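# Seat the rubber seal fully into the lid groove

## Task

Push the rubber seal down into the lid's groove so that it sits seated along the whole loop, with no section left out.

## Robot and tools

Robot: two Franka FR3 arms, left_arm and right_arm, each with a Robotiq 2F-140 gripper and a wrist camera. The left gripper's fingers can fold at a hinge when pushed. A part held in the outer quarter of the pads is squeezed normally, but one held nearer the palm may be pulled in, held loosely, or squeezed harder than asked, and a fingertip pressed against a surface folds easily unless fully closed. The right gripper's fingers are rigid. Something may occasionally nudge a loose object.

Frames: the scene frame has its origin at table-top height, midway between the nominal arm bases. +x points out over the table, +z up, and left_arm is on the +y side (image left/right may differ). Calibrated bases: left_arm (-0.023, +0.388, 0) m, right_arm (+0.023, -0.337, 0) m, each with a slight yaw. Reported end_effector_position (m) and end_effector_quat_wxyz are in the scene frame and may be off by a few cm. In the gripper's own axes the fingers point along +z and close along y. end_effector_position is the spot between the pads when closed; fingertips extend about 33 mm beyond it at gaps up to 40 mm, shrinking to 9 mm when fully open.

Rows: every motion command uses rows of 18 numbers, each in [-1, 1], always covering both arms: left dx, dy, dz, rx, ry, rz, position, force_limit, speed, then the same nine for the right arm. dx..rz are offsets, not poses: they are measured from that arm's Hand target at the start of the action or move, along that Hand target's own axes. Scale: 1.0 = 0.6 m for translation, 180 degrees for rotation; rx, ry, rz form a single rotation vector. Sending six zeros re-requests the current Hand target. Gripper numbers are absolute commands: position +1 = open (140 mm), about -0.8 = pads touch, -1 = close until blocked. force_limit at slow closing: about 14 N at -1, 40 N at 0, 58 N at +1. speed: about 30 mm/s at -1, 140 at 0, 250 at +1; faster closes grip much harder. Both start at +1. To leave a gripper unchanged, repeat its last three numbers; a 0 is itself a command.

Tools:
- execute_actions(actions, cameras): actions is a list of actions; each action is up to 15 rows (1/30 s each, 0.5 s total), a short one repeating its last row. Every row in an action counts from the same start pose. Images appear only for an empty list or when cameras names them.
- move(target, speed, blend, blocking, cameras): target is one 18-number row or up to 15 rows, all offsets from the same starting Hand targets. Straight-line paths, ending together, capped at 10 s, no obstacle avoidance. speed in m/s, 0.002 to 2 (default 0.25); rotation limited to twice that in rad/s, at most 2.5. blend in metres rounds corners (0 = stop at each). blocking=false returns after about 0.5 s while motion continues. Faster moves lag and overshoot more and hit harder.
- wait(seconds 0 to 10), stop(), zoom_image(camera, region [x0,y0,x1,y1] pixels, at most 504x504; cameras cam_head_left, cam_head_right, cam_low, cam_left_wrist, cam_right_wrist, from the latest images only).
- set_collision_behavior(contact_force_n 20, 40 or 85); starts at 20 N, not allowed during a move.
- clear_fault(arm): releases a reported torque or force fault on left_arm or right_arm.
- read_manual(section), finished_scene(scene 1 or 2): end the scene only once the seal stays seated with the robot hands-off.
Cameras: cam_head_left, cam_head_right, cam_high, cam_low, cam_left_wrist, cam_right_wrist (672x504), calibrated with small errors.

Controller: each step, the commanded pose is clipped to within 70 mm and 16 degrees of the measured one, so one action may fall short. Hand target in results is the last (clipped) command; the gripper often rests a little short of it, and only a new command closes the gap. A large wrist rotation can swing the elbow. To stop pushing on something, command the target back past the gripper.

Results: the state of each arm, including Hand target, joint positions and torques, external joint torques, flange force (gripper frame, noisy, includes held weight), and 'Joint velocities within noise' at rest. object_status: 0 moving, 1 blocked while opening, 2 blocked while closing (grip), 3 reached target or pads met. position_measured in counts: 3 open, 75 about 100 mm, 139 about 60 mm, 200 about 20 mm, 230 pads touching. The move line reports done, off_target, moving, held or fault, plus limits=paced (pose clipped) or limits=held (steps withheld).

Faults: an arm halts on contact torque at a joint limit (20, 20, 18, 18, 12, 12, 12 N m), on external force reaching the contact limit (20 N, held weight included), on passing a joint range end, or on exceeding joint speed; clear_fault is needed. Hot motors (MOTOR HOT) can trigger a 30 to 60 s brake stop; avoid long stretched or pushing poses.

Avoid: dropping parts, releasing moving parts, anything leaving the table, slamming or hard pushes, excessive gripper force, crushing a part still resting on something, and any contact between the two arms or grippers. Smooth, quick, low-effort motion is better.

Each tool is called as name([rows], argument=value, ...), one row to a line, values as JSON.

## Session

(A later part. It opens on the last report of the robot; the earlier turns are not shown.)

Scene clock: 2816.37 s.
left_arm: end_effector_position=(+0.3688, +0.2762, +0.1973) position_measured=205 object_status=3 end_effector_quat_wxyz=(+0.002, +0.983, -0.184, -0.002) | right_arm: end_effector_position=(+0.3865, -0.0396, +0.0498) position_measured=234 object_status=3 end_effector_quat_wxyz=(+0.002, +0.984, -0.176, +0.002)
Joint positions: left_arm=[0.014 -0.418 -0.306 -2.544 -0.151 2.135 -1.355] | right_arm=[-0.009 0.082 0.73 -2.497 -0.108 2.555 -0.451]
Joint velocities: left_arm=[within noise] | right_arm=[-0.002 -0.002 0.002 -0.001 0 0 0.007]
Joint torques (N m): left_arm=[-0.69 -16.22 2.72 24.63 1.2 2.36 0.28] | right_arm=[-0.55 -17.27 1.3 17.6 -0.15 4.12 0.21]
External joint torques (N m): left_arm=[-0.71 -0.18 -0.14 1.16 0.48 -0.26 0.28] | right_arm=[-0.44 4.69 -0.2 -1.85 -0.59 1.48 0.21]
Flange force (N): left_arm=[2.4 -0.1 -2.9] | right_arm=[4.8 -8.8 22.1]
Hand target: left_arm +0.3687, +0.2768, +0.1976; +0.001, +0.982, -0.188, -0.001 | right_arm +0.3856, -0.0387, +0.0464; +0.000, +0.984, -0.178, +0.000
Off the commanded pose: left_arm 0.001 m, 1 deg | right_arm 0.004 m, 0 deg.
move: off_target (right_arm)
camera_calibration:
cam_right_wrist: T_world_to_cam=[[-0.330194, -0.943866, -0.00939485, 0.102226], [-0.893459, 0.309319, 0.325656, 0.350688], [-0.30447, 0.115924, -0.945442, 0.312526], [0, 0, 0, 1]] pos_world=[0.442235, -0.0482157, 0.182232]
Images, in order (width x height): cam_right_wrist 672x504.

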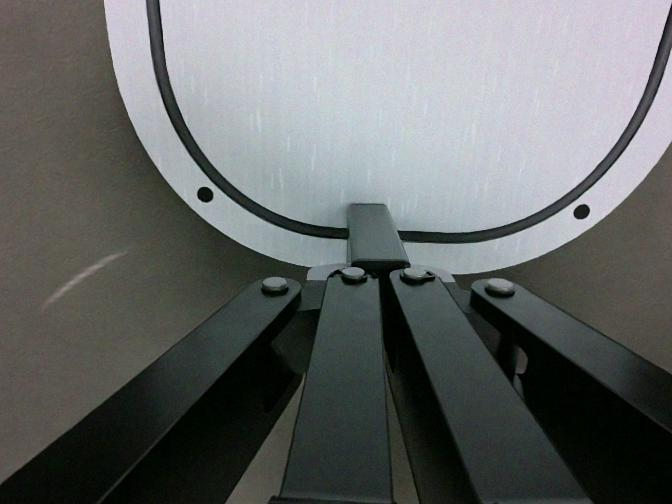

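move([
  [0,0,0,0,0,0,-0.6,-0.8,-0.5, 0,0,-0.010,0,0,0,-1,-0.8,0.5],
  [0,0,0,0,0,0,-0.6,-0.8,-0.5, 0,0,-0.0275,0,0,0,-1,-0.8,0.5],
  [0,0,0,0,0,0,-0.6,-0.8,-0.5, -0.002,0.0267,-0.0275,0,0,0,-1,-0.8,0.5],
  [0,0,0,0,0,0,-0.6,-0.8,-0.5, -0.002,0.0267,-0.016,0,0,0,-1,-0.8,0.5],
  [0,0,0,0,0,0,-0.6,-0.8,-0.5, -0.002,0.0267,-0.0115,0,0,0,-1,-0.8,0.5],
  [0,0,0,0,0,0,-0.6,-0.8,-0.5, -0.002,0.0267,-0.007,0,0,0,-1,-0.8,0.5],
  [0,0,0,0,0,0,-0.6,-0.8,-0.5, -0.002,0.0267,-0.0003,0,0,0,-1,-0.8,0.5],
], speed=[0.03,0.05,0.06,0.05,0.02,0.015,0.015], blend=[0.0005,0.001,0,0.0005,0.0005,0.0005,0])

move([
  [0,0,0,0,0,0,-0.6,-0.8,-0.5, 0,0,-0.010,0,0,0,-1,-0.8,0.5],
  [0,0,0,0,0,0,-0.6,-0.8,-0.5, 0,0,-0.0275,0,0,0,-1,-0.8,0.5],
  [0,0,0,0,0,0,-0.6,-0.8,-0.5, 0.0,0.0267,-0.0275,0,0,0,-1,-0.8,0.5],
  [0,0,0,0,0,0,-0.6,-0.8,-0.5, 0.0,0.0267,-0.016,0,0,0,-1,-0.8,0.5],
  [0,0,0,0,0,0,-0.6,-0.8,-0.5, 0.0,0.0267,-0.0115,0,0,0,-1,-0.8,0.5],
  [0,0,0,0,0,0,-0.6,-0.8,-0.5, 0.0,0.0267,-0.007,0,0,0,-1,-0.8,0.5],
  [0,0,0,0,0,0,-0.6,-0.8,-0.5, 0.0,0.0267,-0.0003,0,0,0,-1,-0.8,0.5],
], speed=[0.03,0.05,0.06,0.05,0.02,0.015,0.015], blend=[0.0005,0.001,0,0.0005,0.0005,0.0005,0])

Scene clock: 2844.00 s.
left_arm: end_effector_position=(+0.3688, +0.2762, +0.1973) position_measured=205 object_status=3 end_effector_quat_wxyz=(+0.002, +0.983, -0.184, -0.002) | right_arm: end_effector_position=(+0.3795, -0.0536, +0.0497) position_measured=234 object_status=3 end_effector_quat_wxyz=(+0.001, +0.984, -0.176, +0.001)
Joint positions: left_arm=[0.014 -0.418 -0.306 -2.544 -0.151 2.135 -1.355] | right_arm=[-0.018 0.035 0.73 -2.545 -0.049 2.57 -0.507]
Joint velocities: left_arm=[within noise] | right_arm=[0 0 0.001 0 0.001 -0.001 0.005]
Joint torques (N m): left_arm=[-0.67 -16.23 2.7 24.64 1.2 2.36 0.27] | right_arm=[-1.31 -16.12 0.41 17.22 -0.27 3.87 0.16]
External joint torques (N m): left_arm=[-0.72 -0.17 -0.19 1.17 0.48 -0.27 0.27] | right_arm=[-1.34 4.58 -0.27 -2.2 -0.69 1.21 0.16]
Flange force (N): left_arm=[2.5 0.0 -2.9] | right_arm=[6.2 -8.0 22.8]
Hand target: left_arm +0.3687, +0.2768, +0.1976; +0.001, +0.982, -0.188, -0.001 | right_arm +0.3788, -0.0533, +0.0466; +0.000, +0.984, -0.178, +0.000
Off the commanded pose: left_arm 0.001 m, 1 deg | right_arm 0.003 m, 0 deg.
move: done

Scene clock: 2846.37 s.
left_arm: end_effector_position=(+0.3688, +0.2762, +0.1973) position_measured=205 object_status=3 end_effector_quat_wxyz=(+0.002, +0.983, -0.184, -0.002) | right_arm: end_effector_position=(+0.3729, -0.0679, +0.0497) position_measured=234 object_status=3 end_effector_quat_wxyz=(+0.001, +0.985, -0.175, +0.001)
Joint positions: left_arm=[0.014 -0.418 -0.306 -2.544 -0.151 2.135 -1.355] | right_arm=[-0.021 -0.011 0.723 -2.59 0.009 2.58 -0.567]
Joint velocities: left_arm=[within noise] | right_arm=[-0.002 0.002 -0.001 0.001 0 -0.001 0.008]
Joint torques (N m): left_arm=[-0.72 -16.23 2.7 24.67 1.2 2.35 0.24] | right_arm=[-2.12 -15.14 -0.72 17.04 -0.4 4.03 0.29]
External joint torques (N m): left_arm=[-0.73 -0.07 -0.17 1.1 0.48 -0.29 0.24] | right_arm=[-2.13 4.38 -0.53 -2.21 -0.82 1.37 0.29]
Flange force (N): left_arm=[2.6 0.0 -2.7] | right_arm=[8.2 -8.6 25.0]
Hand target: left_arm +0.3687, +0.2768, +0.1976; +0.001, +0.982, -0.188, -0.001 | right_arm +0.3732, -0.0683, +0.0468; +0.000, +0.984, -0.178, +0.000
Off the commanded pose: left_arm 0.001 m, 1 deg | right_arm 0.003 m, 0 deg.
move: done

move([
  [0,0,0,0,0,0,-0.6,-0.8,-0.5, 0,0,-0.010,0,0,0,-1,-0.8,0.5],
  [0,0,0,0,0,0,-0.6,-0.8,-0.5, 0,0,-0.0275,0,0,0,-1,-0.8,0.5],
  [0,0,0,0,0,0,-0.6,-0.8,-0.5, 0.003,0.0262,-0.0275,0,0,0,-1,-0.8,0.5],
  [0,0,0,0,0,0,-0.6,-0.8,-0.5, 0.003,0.0262,-0.016,0,0,0,-1,-0.8,0.5],
  [0,0,0,0,0,0,-0.6,-0.8,-0.5, 0.003,0.0262,-0.0115,0,0,0,-1,-0.8,0.5],
  [0,0,0,0,0,0,-0.6,-0.8,-0.5, 0.003,0.0262,-0.007,0,0,0,-1,-0.8,0.5],
  [0,0,0,0,0,0,-0.6,-0.8,-0.5, 0.003,0.0262,-0.0003,0,0,0,-1,-0.8,0.5],
], speed=[0.03,0.05,0.06,0.05,0.02,0.015,0.015], blend=[0.0005,0.001,0,0.0005,0.0005,0.0005,0])

move([
  [0,0,0,0,0,0,-0.6,-0.8,-0.5, 0,0,-0.010,0,0,0,-1,-0.8,0.5],
  [0,0,0,0,0,0,-0.6,-0.8,-0.5, 0,0,-0.0275,0,0,0,-1,-0.8,0.5],
  [0,0,0,0,0,0,-0.6,-0.8,-0.5, 0.006,0.026,-0.0275,0,0,0,-1,-0.8,0.5],
  [0,0,0,0,0,0,-0.6,-0.8,-0.5, 0.006,0.026,-0.016,0,0,0,-1,-0.8,0.5],
  [0,0,0,0,0,0,-0.6,-0.8,-0.5, 0.006,0.026,-0.0115,0,0,0,-1,-0.8,0.5],
  [0,0,0,0,0,0,-0.6,-0.8,-0.5, 0.006,0.026,-0.007,0,0,0,-1,-0.8,0.5],
  [0,0,0,0,0,0,-0.6,-0.8,-0.5, 0.006,0.026,-0.0001,0,0,0,-1,-0.8,0.5],
], speed=[0.03,0.05,0.06,0.05,0.02,0.015,0.015], blend=[0.0005,0.001,0,0.0005,0.0005,0.0005,0], cameras=["cam_right_wrist"])

Scene clock: 2872.53 s.
left_arm: end_effector_position=(+0.3688, +0.2762, +0.1973) position_measured=205 object_status=3 end_effector_quat_wxyz=(+0.002, +0.983, -0.184, -0.002) | right_arm: end_effector_position=(+0.3689, -0.0835, +0.0496) position_measured=234 object_status=3 end_effector_quat_wxyz=(+0.001, +0.985, -0.175, +0.000)
Joint positions: left_arm=[0.014 -0.418 -0.306 -2.544 -0.151 2.135 -1.355] | right_arm=[-0.017 -0.051 0.703 -2.629 0.059 2.587 -0.627]
Joint velocities: left_arm=[within noise] | right_arm=[0 0 0.001 0 -0.002 0.001 0.008]
Joint torques (N m): left_arm=[-0.71 -16.24 2.7 24.68 1.21 2.35 0.28] | right_arm=[-1.8 -14.54 -0.91 16.98 -0.26 4.19 0.26]
External joint torques (N m): left_arm=[-0.67 -0.09 -0.11 1.16 0.49 -0.27 0.28] | right_arm=[-1.78 4.16 0.02 -2.21 -0.68 1.53 0.26]
Flange force (N): left_arm=[2.7 -0.2 -2.8] | right_arm=[7.4 -8.2 24.6]
Hand target: left_arm +0.3687, +0.2768, +0.1976; +0.001, +0.982, -0.188, -0.001 | right_arm +0.3694, -0.0837, +0.0469; +0.000, +0.984, -0.178, +0.000
Off the commanded pose: left_arm 0.001 m, 1 deg | right_arm 0.003 m, 0 deg.
move: done

Scene clock: 2874.93 s.
left_arm: end_effector_position=(+0.3688, +0.2762, +0.1973) position_measured=205 object_status=3 end_effector_quat_wxyz=(+0.002, +0.983, -0.184, -0.002) | right_arm: end_effector_position=(+0.3668, -0.0992, +0.0496) position_measured=234 object_status=3 end_effector_quat_wxyz=(+0.001, +0.985, -0.175, +0.000)
Joint positions: left_arm=[0.014 -0.418 -0.306 -2.544 -0.151 2.135 -1.355] | right_arm=[-0.009 -0.085 0.674 -2.663 0.099 2.592 -0.683]
Joint velocities: left_arm=[within noise] | right_arm=[-0.002 0.001 0 0.001 -0.001 0.001 0.007]
Joint torques (N m): left_arm=[-0.71 -16.25 2.68 24.64 1.21 2.36 0.26] | right_arm=[-1.82 -14.11 -0.94 17.09 -0.16 4.21 0.23]
External joint torques (N m): left_arm=[-0.67 -0.1 -0.13 1.04 0.5 -0.29 0.26] | right_arm=[-1.85 4.07 0.44 -1.94 -0.58 1.56 0.23]
Flange force (N): left_arm=[2.4 -0.1 -2.7] | right_arm=[7.8 -8.6 24.3]
Hand target: left_arm +0.3687, +0.2768, +0.1976; +0.001, +0.982, -0.188, -0.001 | right_arm +0.3674, -0.0996, +0.0470; +0.000, +0.984, -0.178, +0.000
Off the commanded pose: left_arm 0.001 m, 1 deg | right_arm 0.003 m, 0 deg.
move: done
camera_calibration:
cam_right_wrist: T_world_to_cam=[[-0.328537, -0.944444, -0.0094078, 0.0387463], [-0.892875, 0.30732, 0.329134, 0.350941], [-0.307957, 0.116533, -0.944236, 0.314499], [0, 0, 0, 1]] pos_world=[0.422928, -0.107907, 0.181819]
Images, in order (width x height): cam_right_wrist 672x504.

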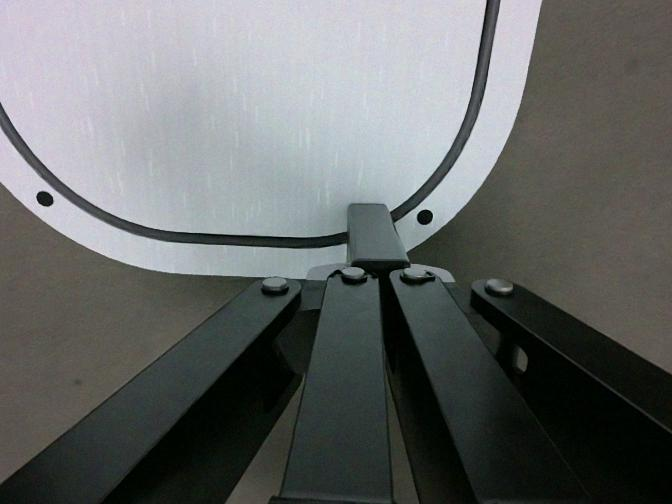

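move([
  [0,0,0,0,0,0,-0.6,-0.8,-0.5, 0,0,-0.010,0,0,0,-1,-0.8,0.5],
  [0,0,0,0,0,0,-0.6,-0.8,-0.5, 0,0,-0.0275,0,0,0,-1,-0.8,0.5],
  [0,0,0,0,0,0,-0.6,-0.8,-0.5, 0.0217,0.030,-0.0275,0,0,0,-1,-0.8,0.5],
  [0,0,0,0,0,0,-0.6,-0.8,-0.5, 0.0217,0.030,-0.016,0,0,0,-1,-0.8,0.5],
  [0,0,0,0,0,0,-0.6,-0.8,-0.5, 0.0217,0.030,-0.0115,0,0,0,-1,-0.8,0.5],
  [0,0,0,0,0,0,-0.6,-0.8,-0.5, 0.0217,0.030,-0.007,0,0,0,-1,-0.8,0.5],
  [0,0,0,0,0,0,-0.6,-0.8,-0.5, 0.0217,0.030,0,0,0,0,-1,-0.8,0.5],
], speed=[0.03,0.05,0.06,0.05,0.02,0.015,0.015], blend=[0.0005,0.001,0,0.0005,0.0005,0.0005,0])

move([
  [0,0,0,0,0,0,-0.6,-0.8,-0.5, 0,0,-0.010,0,0,0,-1,-0.8,0.5],
  [0,0,0,0,0,0,-0.6,-0.8,-0.5, 0,0,-0.0275,0,0,0,-1,-0.8,0.5],
  [0,0,0,0,0,0,-0.6,-0.8,-0.5, 0.0225,0.0225,-0.0275,0,0,0,-1,-0.8,0.5],
  [0,0,0,0,0,0,-0.6,-0.8,-0.5, 0.0225,0.0225,-0.016,0,0,0,-1,-0.8,0.5],
  [0,0,0,0,0,0,-0.6,-0.8,-0.5, 0.0225,0.0225,-0.0115,0,0,0,-1,-0.8,0.5],
  [0,0,0,0,0,0,-0.6,-0.8,-0.5, 0.0225,0.0225,-0.007,0,0,0,-1,-0.8,0.5],
  [0,0,0,0,0,0,-0.6,-0.8,-0.5, 0.0225,0.0225,0.0005,0,0,0,-1,-0.8,0.5],
], speed=[0.03,0.05,0.06,0.05,0.02,0.015,0.015], blend=[0.0005,0.001,0,0.0005,0.0005,0.0005,0])

Scene clock: 2904.43 s.
left_arm: end_effector_position=(+0.3688, +0.2762, +0.1973) position_measured=205 object_status=3 end_effector_quat_wxyz=(+0.002, +0.983, -0.184, -0.002) | right_arm: end_effector_position=(+0.3726, -0.1205, +0.0496) position_measured=234 object_status=3 end_effector_quat_wxyz=(+0.001, +0.985, -0.175, +0.000)
Joint positions: left_arm=[0.014 -0.418 -0.306 -2.544 -0.151 2.135 -1.355] | right_arm=[-0.008 -0.104 0.625 -2.684 0.115 2.595 -0.745]
Joint velocities: left_arm=[within noise] | right_arm=[0.001 0 0.001 -0.001 -0.001 -0.001 0.007]
Joint torques (N m): left_arm=[-0.67 -16.24 2.73 24.65 1.2 2.36 0.27] | right_arm=[-1.87 -14.33 -1.13 17.06 -0.12 4.24 0.28]
External joint torques (N m): left_arm=[-0.7 -0.15 -0.15 1.16 0.49 -0.26 0.27] | right_arm=[-1.89 4.01 0.45 -1.88 -0.53 1.59 0.28]
Flange force (N): left_arm=[2.5 -0.1 -2.8] | right_arm=[8.0 -7.8 23.7]
Hand target: left_arm +0.3687, +0.2768, +0.1976; +0.001, +0.982, -0.188, -0.001 | right_arm +0.3733, -0.1210, +0.0470; +0.000, +0.984, -0.178, +0.000
Off the commanded pose: left_arm 0.001 m, 1 deg | right_arm 0.003 m, 0 deg.
move: done

Scene clock: 2906.73 s.
left_arm: end_effector_position=(+0.3688, +0.2762, +0.1973) position_measured=205 object_status=3 end_effector_quat_wxyz=(+0.002, +0.983, -0.184, -0.002) | right_arm: end_effector_position=(+0.3806, -0.1378, +0.0497) position_measured=234 object_status=3 end_effector_quat_wxyz=(+0.001, +0.985, -0.175, +0.000)
Joint positions: left_arm=[0.014 -0.418 -0.306 -2.544 -0.151 2.135 -1.355] | right_arm=[-0.013 -0.107 0.584 -2.69 0.112 2.596 -0.789]
Joint velocities: left_arm=[within noise] | right_arm=[-0.001 0 0.001 -0.001 -0.001 0 0.008]
Joint torques (N m): left_arm=[-0.73 -16.2 2.72 24.62 1.19 2.35 0.29] | right_arm=[-2 -14.31 -1.12 16.84 -0.14 4.38 0.35]
External joint torques (N m): left_arm=[-0.71 -0.03 -0.1 1.07 0.48 -0.28 0.29] | right_arm=[-1.99 4.42 0.45 -2.04 -0.56 1.74 0.35]
Flange force (N): left_arm=[2.6 -0.2 -2.6] | right_arm=[8.6 -7.8 25.3]
Hand target: left_arm +0.3687, +0.2768, +0.1976; +0.001, +0.982, -0.188, -0.001 | right_arm +0.3812, -0.1383, +0.0467; +0.000, +0.984, -0.178, +0.000
Off the commanded pose: left_arm 0.001 m, 1 deg | right_arm 0.003 m, 0 deg.
move: done

move([
  [0,0,0,0,0,0,-0.6,-0.8,-0.5, 0,0,-0.010,0,0,0,-1,-0.8,0.5],
  [0,0,0,0,0,0,-0.6,-0.8,-0.5, 0,0,-0.0275,0,0,0,-1,-0.8,0.5],
  [0,0,0,0,0,0,-0.6,-0.8,-0.5, 0.033,0.015,-0.0275,0,0,0,-1,-0.8,0.5],
  [0,0,0,0,0,0,-0.6,-0.8,-0.5, 0.033,0.015,-0.016,0,0,0,-1,-0.8,0.5],
  [0,0,0,0,0,0,-0.6,-0.8,-0.5, 0.033,0.015,-0.0115,0,0,0,-1,-0.8,0.5],
  [0,0,0,0,0,0,-0.6,-0.8,-0.5, 0.033,0.015,-0.007,0,0,0,-1,-0.8,0.5],
  [0,0,0,0,0,0,-0.6,-0.8,-0.5, 0.033,0.015,0.0003,0,0,0,-1,-0.8,0.5],
], speed=[0.03,0.05,0.06,0.05,0.02,0.015,0.015], blend=[0.0005,0.001,0,0.0005,0.0005,0.0005,0])

move([
  [0,0,0,0,0,0,-0.6,-0.8,-0.5, 0,0,-0.010,0,0,0,-1,-0.8,0.5],
  [0,0,0,0,0,0,-0.6,-0.8,-0.5, 0,0,-0.0275,0,0,0,-1,-0.8,0.5],
  [0,0,0,0,0,0,-0.6,-0.8,-0.5, 0.036,0.009,-0.0275,0,0,0,-1,-0.8,0.5],
  [0,0,0,0,0,0,-0.6,-0.8,-0.5, 0.036,0.009,-0.016,0,0,0,-1,-0.8,0.5],
  [0,0,0,0,0,0,-0.6,-0.8,-0.5, 0.036,0.009,-0.0115,0,0,0,-1,-0.8,0.5],
  [0,0,0,0,0,0,-0.6,-0.8,-0.5, 0.036,0.009,-0.007,0,0,0,-1,-0.8,0.5],
  [0,0,0,0,0,0,-0.6,-0.8,-0.5, 0.036,0.009,0.0006,0,0,0,-1,-0.8,0.5],
], speed=[0.03,0.05,0.06,0.05,0.02,0.015,0.015], blend=[0.0005,0.001,0,0.0005,0.0005,0.0005,0], cameras=["cam_right_wrist"])

Scene clock: 2930.03 s.
left_arm: end_effector_position=(+0.3688, +0.2762, +0.1973) position_measured=205 object_status=3 end_effector_quat_wxyz=(+0.002, +0.983, -0.184, -0.002) | right_arm: end_effector_position=(+0.3960, -0.1530, +0.0497) position_measured=234 object_status=3 end_effector_quat_wxyz=(+0.001, +0.985, -0.174, +0.000)
Joint positions: left_arm=[0.014 -0.418 -0.306 -2.544 -0.151 2.135 -1.355] | right_arm=[-0.032 -0.085 0.548 -2.67 0.083 2.594 -0.819]
Joint velocities: left_arm=[within noise] | right_arm=[-0.001 0.001 0 -0.001 -0.002 0 0.006]
Joint torques (N m): left_arm=[-0.68 -16.2 2.72 24.66 1.2 2.35 0.33] | right_arm=[-1.91 -15.26 -1.08 16.99 -0.21 4.43 0.36]
External joint torques (N m): left_arm=[-0.65 -0.12 -0.09 1.1 0.49 -0.29 0.33] | right_arm=[-1.95 4.63 0.07 -1.91 -0.63 1.79 0.36]
Flange force (N): left_arm=[2.4 -0.4 -2.8] | right_arm=[9.1 -7.0 24.9]
Hand target: left_arm +0.3687, +0.2768, +0.1976; +0.001, +0.982, -0.188, -0.001 | right_arm +0.3966, -0.1537, +0.0465; +0.000, +0.984, -0.178, +0.000
Off the commanded pose: left_arm 0.001 m, 1 deg | right_arm 0.003 m, 0 deg.
move: done

Scene clock: 2932.33 s.
left_arm: end_effector_position=(+0.3688, +0.2762, +0.1973) position_measured=205 object_status=3 end_effector_quat_wxyz=(+0.002, +0.983, -0.184, -0.002) | right_arm: end_effector_position=(+0.4147, -0.1648, +0.0498) position_measured=234 object_status=3 end_effector_quat_wxyz=(+0.001, +0.985, -0.174, +0.001)
Joint positions: left_arm=[0.014 -0.418 -0.306 -2.544 -0.151 2.135 -1.355] | right_arm=[-0.054 -0.05 0.519 -2.634 0.045 2.591 -0.838]
Joint torques (N m): left_arm=[-0.69 -16.27 2.74 24.62 1.2 2.35 0.29] | right_arm=[-2.41 -16.6 -1.39 16.78 -0.4 4.22 0.32]
External joint torques (N m): left_arm=[-0.69 -0.21 -0.1 1.13 0.49 -0.27 0.29] | right_arm=[-2.35 4.77 -0.65 -2.23 -0.83 1.58 0.32]
Flange force (N): left_arm=[2.2 -0.2 -2.9] | right_arm=[9.3 -4.8 24.1]
Hand target: left_arm +0.3687, +0.2768, +0.1976; +0.001, +0.982, -0.188, -0.001 | right_arm +0.4150, -0.1663, +0.0462; +0.000, +0.984, -0.178, +0.000
Off the commanded pose: left_arm 0.001 m, 1 deg | right_arm 0.004 m, 0 deg.
move: off_target (right_arm)
camera_calibration:
cam_right_wrist: T_world_to_cam=[[-0.326326, -0.945192, -0.0110866, -0.00835654], [-0.894039, 0.304814, 0.328302, 0.41398], [-0.306929, 0.117045, -0.944508, 0.33671], [0, 0, 0, 1]] pos_world=[0.470733, -0.173496, 0.182023]
Images, in order (width x height): cam_right_wrist 672x504.

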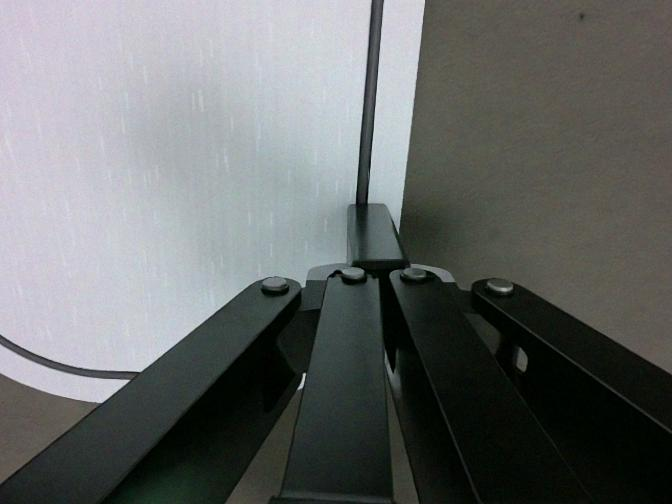

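move([
  [0,0,0,0,0,0,-0.6,-0.8,-0.5, 0,0,-0.010,0,0,0,-1,-0.8,0.5],
  [0,0,0,0,0,0,-0.6,-0.8,-0.5, 0,0,-0.0275,0,0,0,-1,-0.8,0.5],
  [0,0,0,0,0,0,-0.6,-0.8,-0.5, 0.0405,-0.001,-0.0275,0,0,0,-1,-0.8,0.5],
  [0,0,0,0,0,0,-0.6,-0.8,-0.5, 0.0405,-0.001,-0.016,0,0,0,-1,-0.8,0.5],
  [0,0,0,0,0,0,-0.6,-0.8,-0.5, 0.0405,-0.001,-0.0115,0,0,0,-1,-0.8,0.5],
  [0,0,0,0,0,0,-0.6,-0.8,-0.5, 0.0405,-0.001,-0.007,0,0,0,-1,-0.8,0.5],
  [0,0,0,0,0,0,-0.6,-0.8,-0.5, 0.0405,-0.001,0.0008,0,0,0,-1,-0.8,0.5],
], speed=[0.03,0.05,0.06,0.05,0.02,0.015,0.015], blend=[0.0005,0.001,0,0.0005,0.0005,0.0005,0])

move([
  [0,0,0,0,0,0,-0.6,-0.8,-0.5, 0,0,-0.010,0,0,0,-1,-0.8,0.5],
  [0,0,0,0,0,0,-0.6,-0.8,-0.5, 0,0,-0.0275,0,0,0,-1,-0.8,0.5],
  [0,0,0,0,0,0,-0.6,-0.8,-0.5, 0.040,0.002,-0.0275,0,0,0,-1,-0.8,0.5],
  [0,0,0,0,0,0,-0.6,-0.8,-0.5, 0.040,0.002,-0.016,0,0,0,-1,-0.8,0.5],
  [0,0,0,0,0,0,-0.6,-0.8,-0.5, 0.040,0.002,-0.0115,0,0,0,-1,-0.8,0.5],
  [0,0,0,0,0,0,-0.6,-0.8,-0.5, 0.040,0.002,-0.007,0,0,0,-1,-0.8,0.5],
  [0,0,0,0,0,0,-0.6,-0.8,-0.5, 0.040,0.002,0.0006,0,0,0,-1,-0.8,0.5],
], speed=[0.03,0.05,0.06,0.05,0.02,0.015,0.015], blend=[0.0005,0.001,0,0.0005,0.0005,0.0005,0])

move([
  [0,0,0,0,0,0,-0.6,-0.8,-0.5, 0,0,-0.010,0,0,0,-1,-0.8,0.5],
  [0,0,0,0,0,0,-0.6,-0.8,-0.5, 0,0,-0.0275,0,0,0,-1,-0.8,0.5],
  [0,0,0,0,0,0,-0.6,-0.8,-0.5, 0.040,0.002,-0.0275,0,0,0,-1,-0.8,0.5],
  [0,0,0,0,0,0,-0.6,-0.8,-0.5, 0.040,0.002,-0.016,0,0,0,-1,-0.8,0.5],
  [0,0,0,0,0,0,-0.6,-0.8,-0.5, 0.040,0.002,-0.0115,0,0,0,-1,-0.8,0.5],
  [0,0,0,0,0,0,-0.6,-0.8,-0.5, 0.040,0.002,-0.007,0,0,0,-1,-0.8,0.5],
  [0,0,0,0,0,0,-0.6,-0.8,-0.5, 0.040,0.002,0.0003,0,0,0,-1,-0.8,0.5],
], speed=[0.03,0.05,0.06,0.05,0.02,0.015,0.015], blend=[0.0005,0.001,0,0.0005,0.0005,0.0005,0], cameras=["cam_right_wrist"])

Scene clock: 2970.50 s.
left_arm: end_effector_position=(+0.3688, +0.2762, +0.1973) position_measured=205 object_status=3 end_effector_quat_wxyz=(+0.002, +0.983, -0.184, -0.002) | right_arm: end_effector_position=(+0.4378, -0.1716, +0.0499) position_measured=234 object_status=3 end_effector_quat_wxyz=(+0.000, +0.985, -0.174, +0.001)
Joint positions: left_arm=[0.014 -0.418 -0.306 -2.544 -0.151 2.135 -1.355] | right_arm=[-0.074 0.003 0.497 -2.576 -0.005 2.58 -0.837]
Joint velocities: left_arm=[within noise] | right_arm=[0 0.001 0.001 0 -0.001 0 0.006]
Joint torques (N m): left_arm=[-0.67 -16.25 2.71 24.67 1.21 2.36 0.27] | right_arm=[-3.11 -18.4 -1.67 16.81 -0.72 4.12 0.23]
External joint torques (N m): left_arm=[-0.71 -0.07 -0.18 1.07 0.49 -0.28 0.27] | right_arm=[-3.16 5.14 -1.75 -2.46 -1.15 1.46 0.23]
Flange force (N): left_arm=[2.6 -0.1 -2.6] | right_arm=[10.4 -2.7 24.1]
Hand target: left_arm +0.3687, +0.2768, +0.1976; +0.001, +0.982, -0.188, -0.001 | right_arm +0.4379, -0.1742, +0.0457; +0.000, +0.984, -0.178, +0.000
Off the commanded pose: left_arm 0.001 m, 1 deg | right_arm 0.005 m, 0 deg.
move: off_target (right_arm)

Scene clock: 2972.83 s.
left_arm: end_effector_position=(+0.3688, +0.2762, +0.1973) position_measured=205 object_status=3 end_effector_quat_wxyz=(+0.002, +0.983, -0.184, -0.002) | right_arm: end_effector_position=(+0.4601, -0.1815, +0.0499) position_measured=234 object_status=3 end_effector_quat_wxyz=(+0.000, +0.985, -0.174, +0.001)
Joint positions: left_arm=[0.014 -0.418 -0.306 -2.544 -0.151 2.135 -1.355] | right_arm=[-0.09 0.051 0.471 -2.519 -0.045 2.565 -0.845]
Joint velocities: left_arm=[within noise] | right_arm=[0 0 0 0 0 -0.001 0.006]
Joint torques (N m): left_arm=[-0.68 -16.21 2.71 24.64 1.2 2.35 0.27] | right_arm=[-2.49 -20.13 -1.02 17.25 -0.59 4.18 0.3]
External joint torques (N m): left_arm=[-0.67 0 -0.12 1.07 0.49 -0.29 0.27] | right_arm=[-2.58 5.34 -1.79 -2.13 -1.03 1.52 0.3]
Flange force (N): left_arm=[2.8 -0.2 -2.6] | right_arm=[9.5 -2.9 22.8]
Hand target: left_arm +0.3687, +0.2768, +0.1976; +0.001, +0.982, -0.188, -0.001 | right_arm +0.4600, -0.1837, +0.0453; +0.000, +0.984, -0.178, +0.000
Off the commanded pose: left_arm 0.001 m, 1 deg | right_arm 0.005 m, 0 deg.
move: off_target (right_arm)

Scene clock: 2975.10 s.
left_arm: end_effector_position=(+0.3688, +0.2762, +0.1973) position_measured=205 object_status=3 end_effector_quat_wxyz=(+0.002, +0.983, -0.184, -0.002) | right_arm: end_effector_position=(+0.4823, -0.1916, +0.0500) position_measured=234 object_status=3 end_effector_quat_wxyz=(+0.000, +0.985, -0.175, +0.001)
Joint positions: left_arm=[0.014 -0.418 -0.306 -2.544 -0.151 2.135 -1.355] | right_arm=[-0.103 0.098 0.447 -2.459 -0.079 2.547 -0.855]
Joint velocities: left_arm=[within noise] | right_arm=[0 0.001 0 -0.001 0 -0.001 0.005]
Joint torques (N m): left_arm=[-0.67 -16.24 2.72 24.66 1.21 2.37 0.28] | right_arm=[-1.89 -22.11 -0.18 17.97 -0.37 4.24 0.16]
External joint torques (N m): left_arm=[-0.61 -0.07 -0.07 1.08 0.5 -0.27 0.27] | right_arm=[-1.89 5.47 -1.49 -1.72 -0.82 1.57 0.16]
Flange force (N): left_arm=[2.6 -0.3 -2.7] | right_arm=[8.8 -3.2 20.9]
Hand target: left_arm +0.3687, +0.2768, +0.1976; +0.001, +0.982, -0.188, -0.001 | right_arm +0.4821, -0.1933, +0.0452; +0.000, +0.984, -0.178, +0.000
Off the commanded pose: left_arm 0.001 m, 1 deg | right_arm 0.005 m, 0 deg.
move: off_target (right_arm)
camera_calibration:
cam_right_wrist: T_world_to_cam=[[-0.328031, -0.944597, -0.011494, -0.0106461], [-0.893853, 0.306426, 0.327309, 0.482834], [-0.305653, 0.117641, -0.944848, 0.360359], [0, 0, 0, 1]] pos_world=[0.538235, -0.200402, 0.182326]
Images, in order (width x height): cam_right_wrist 672x504.

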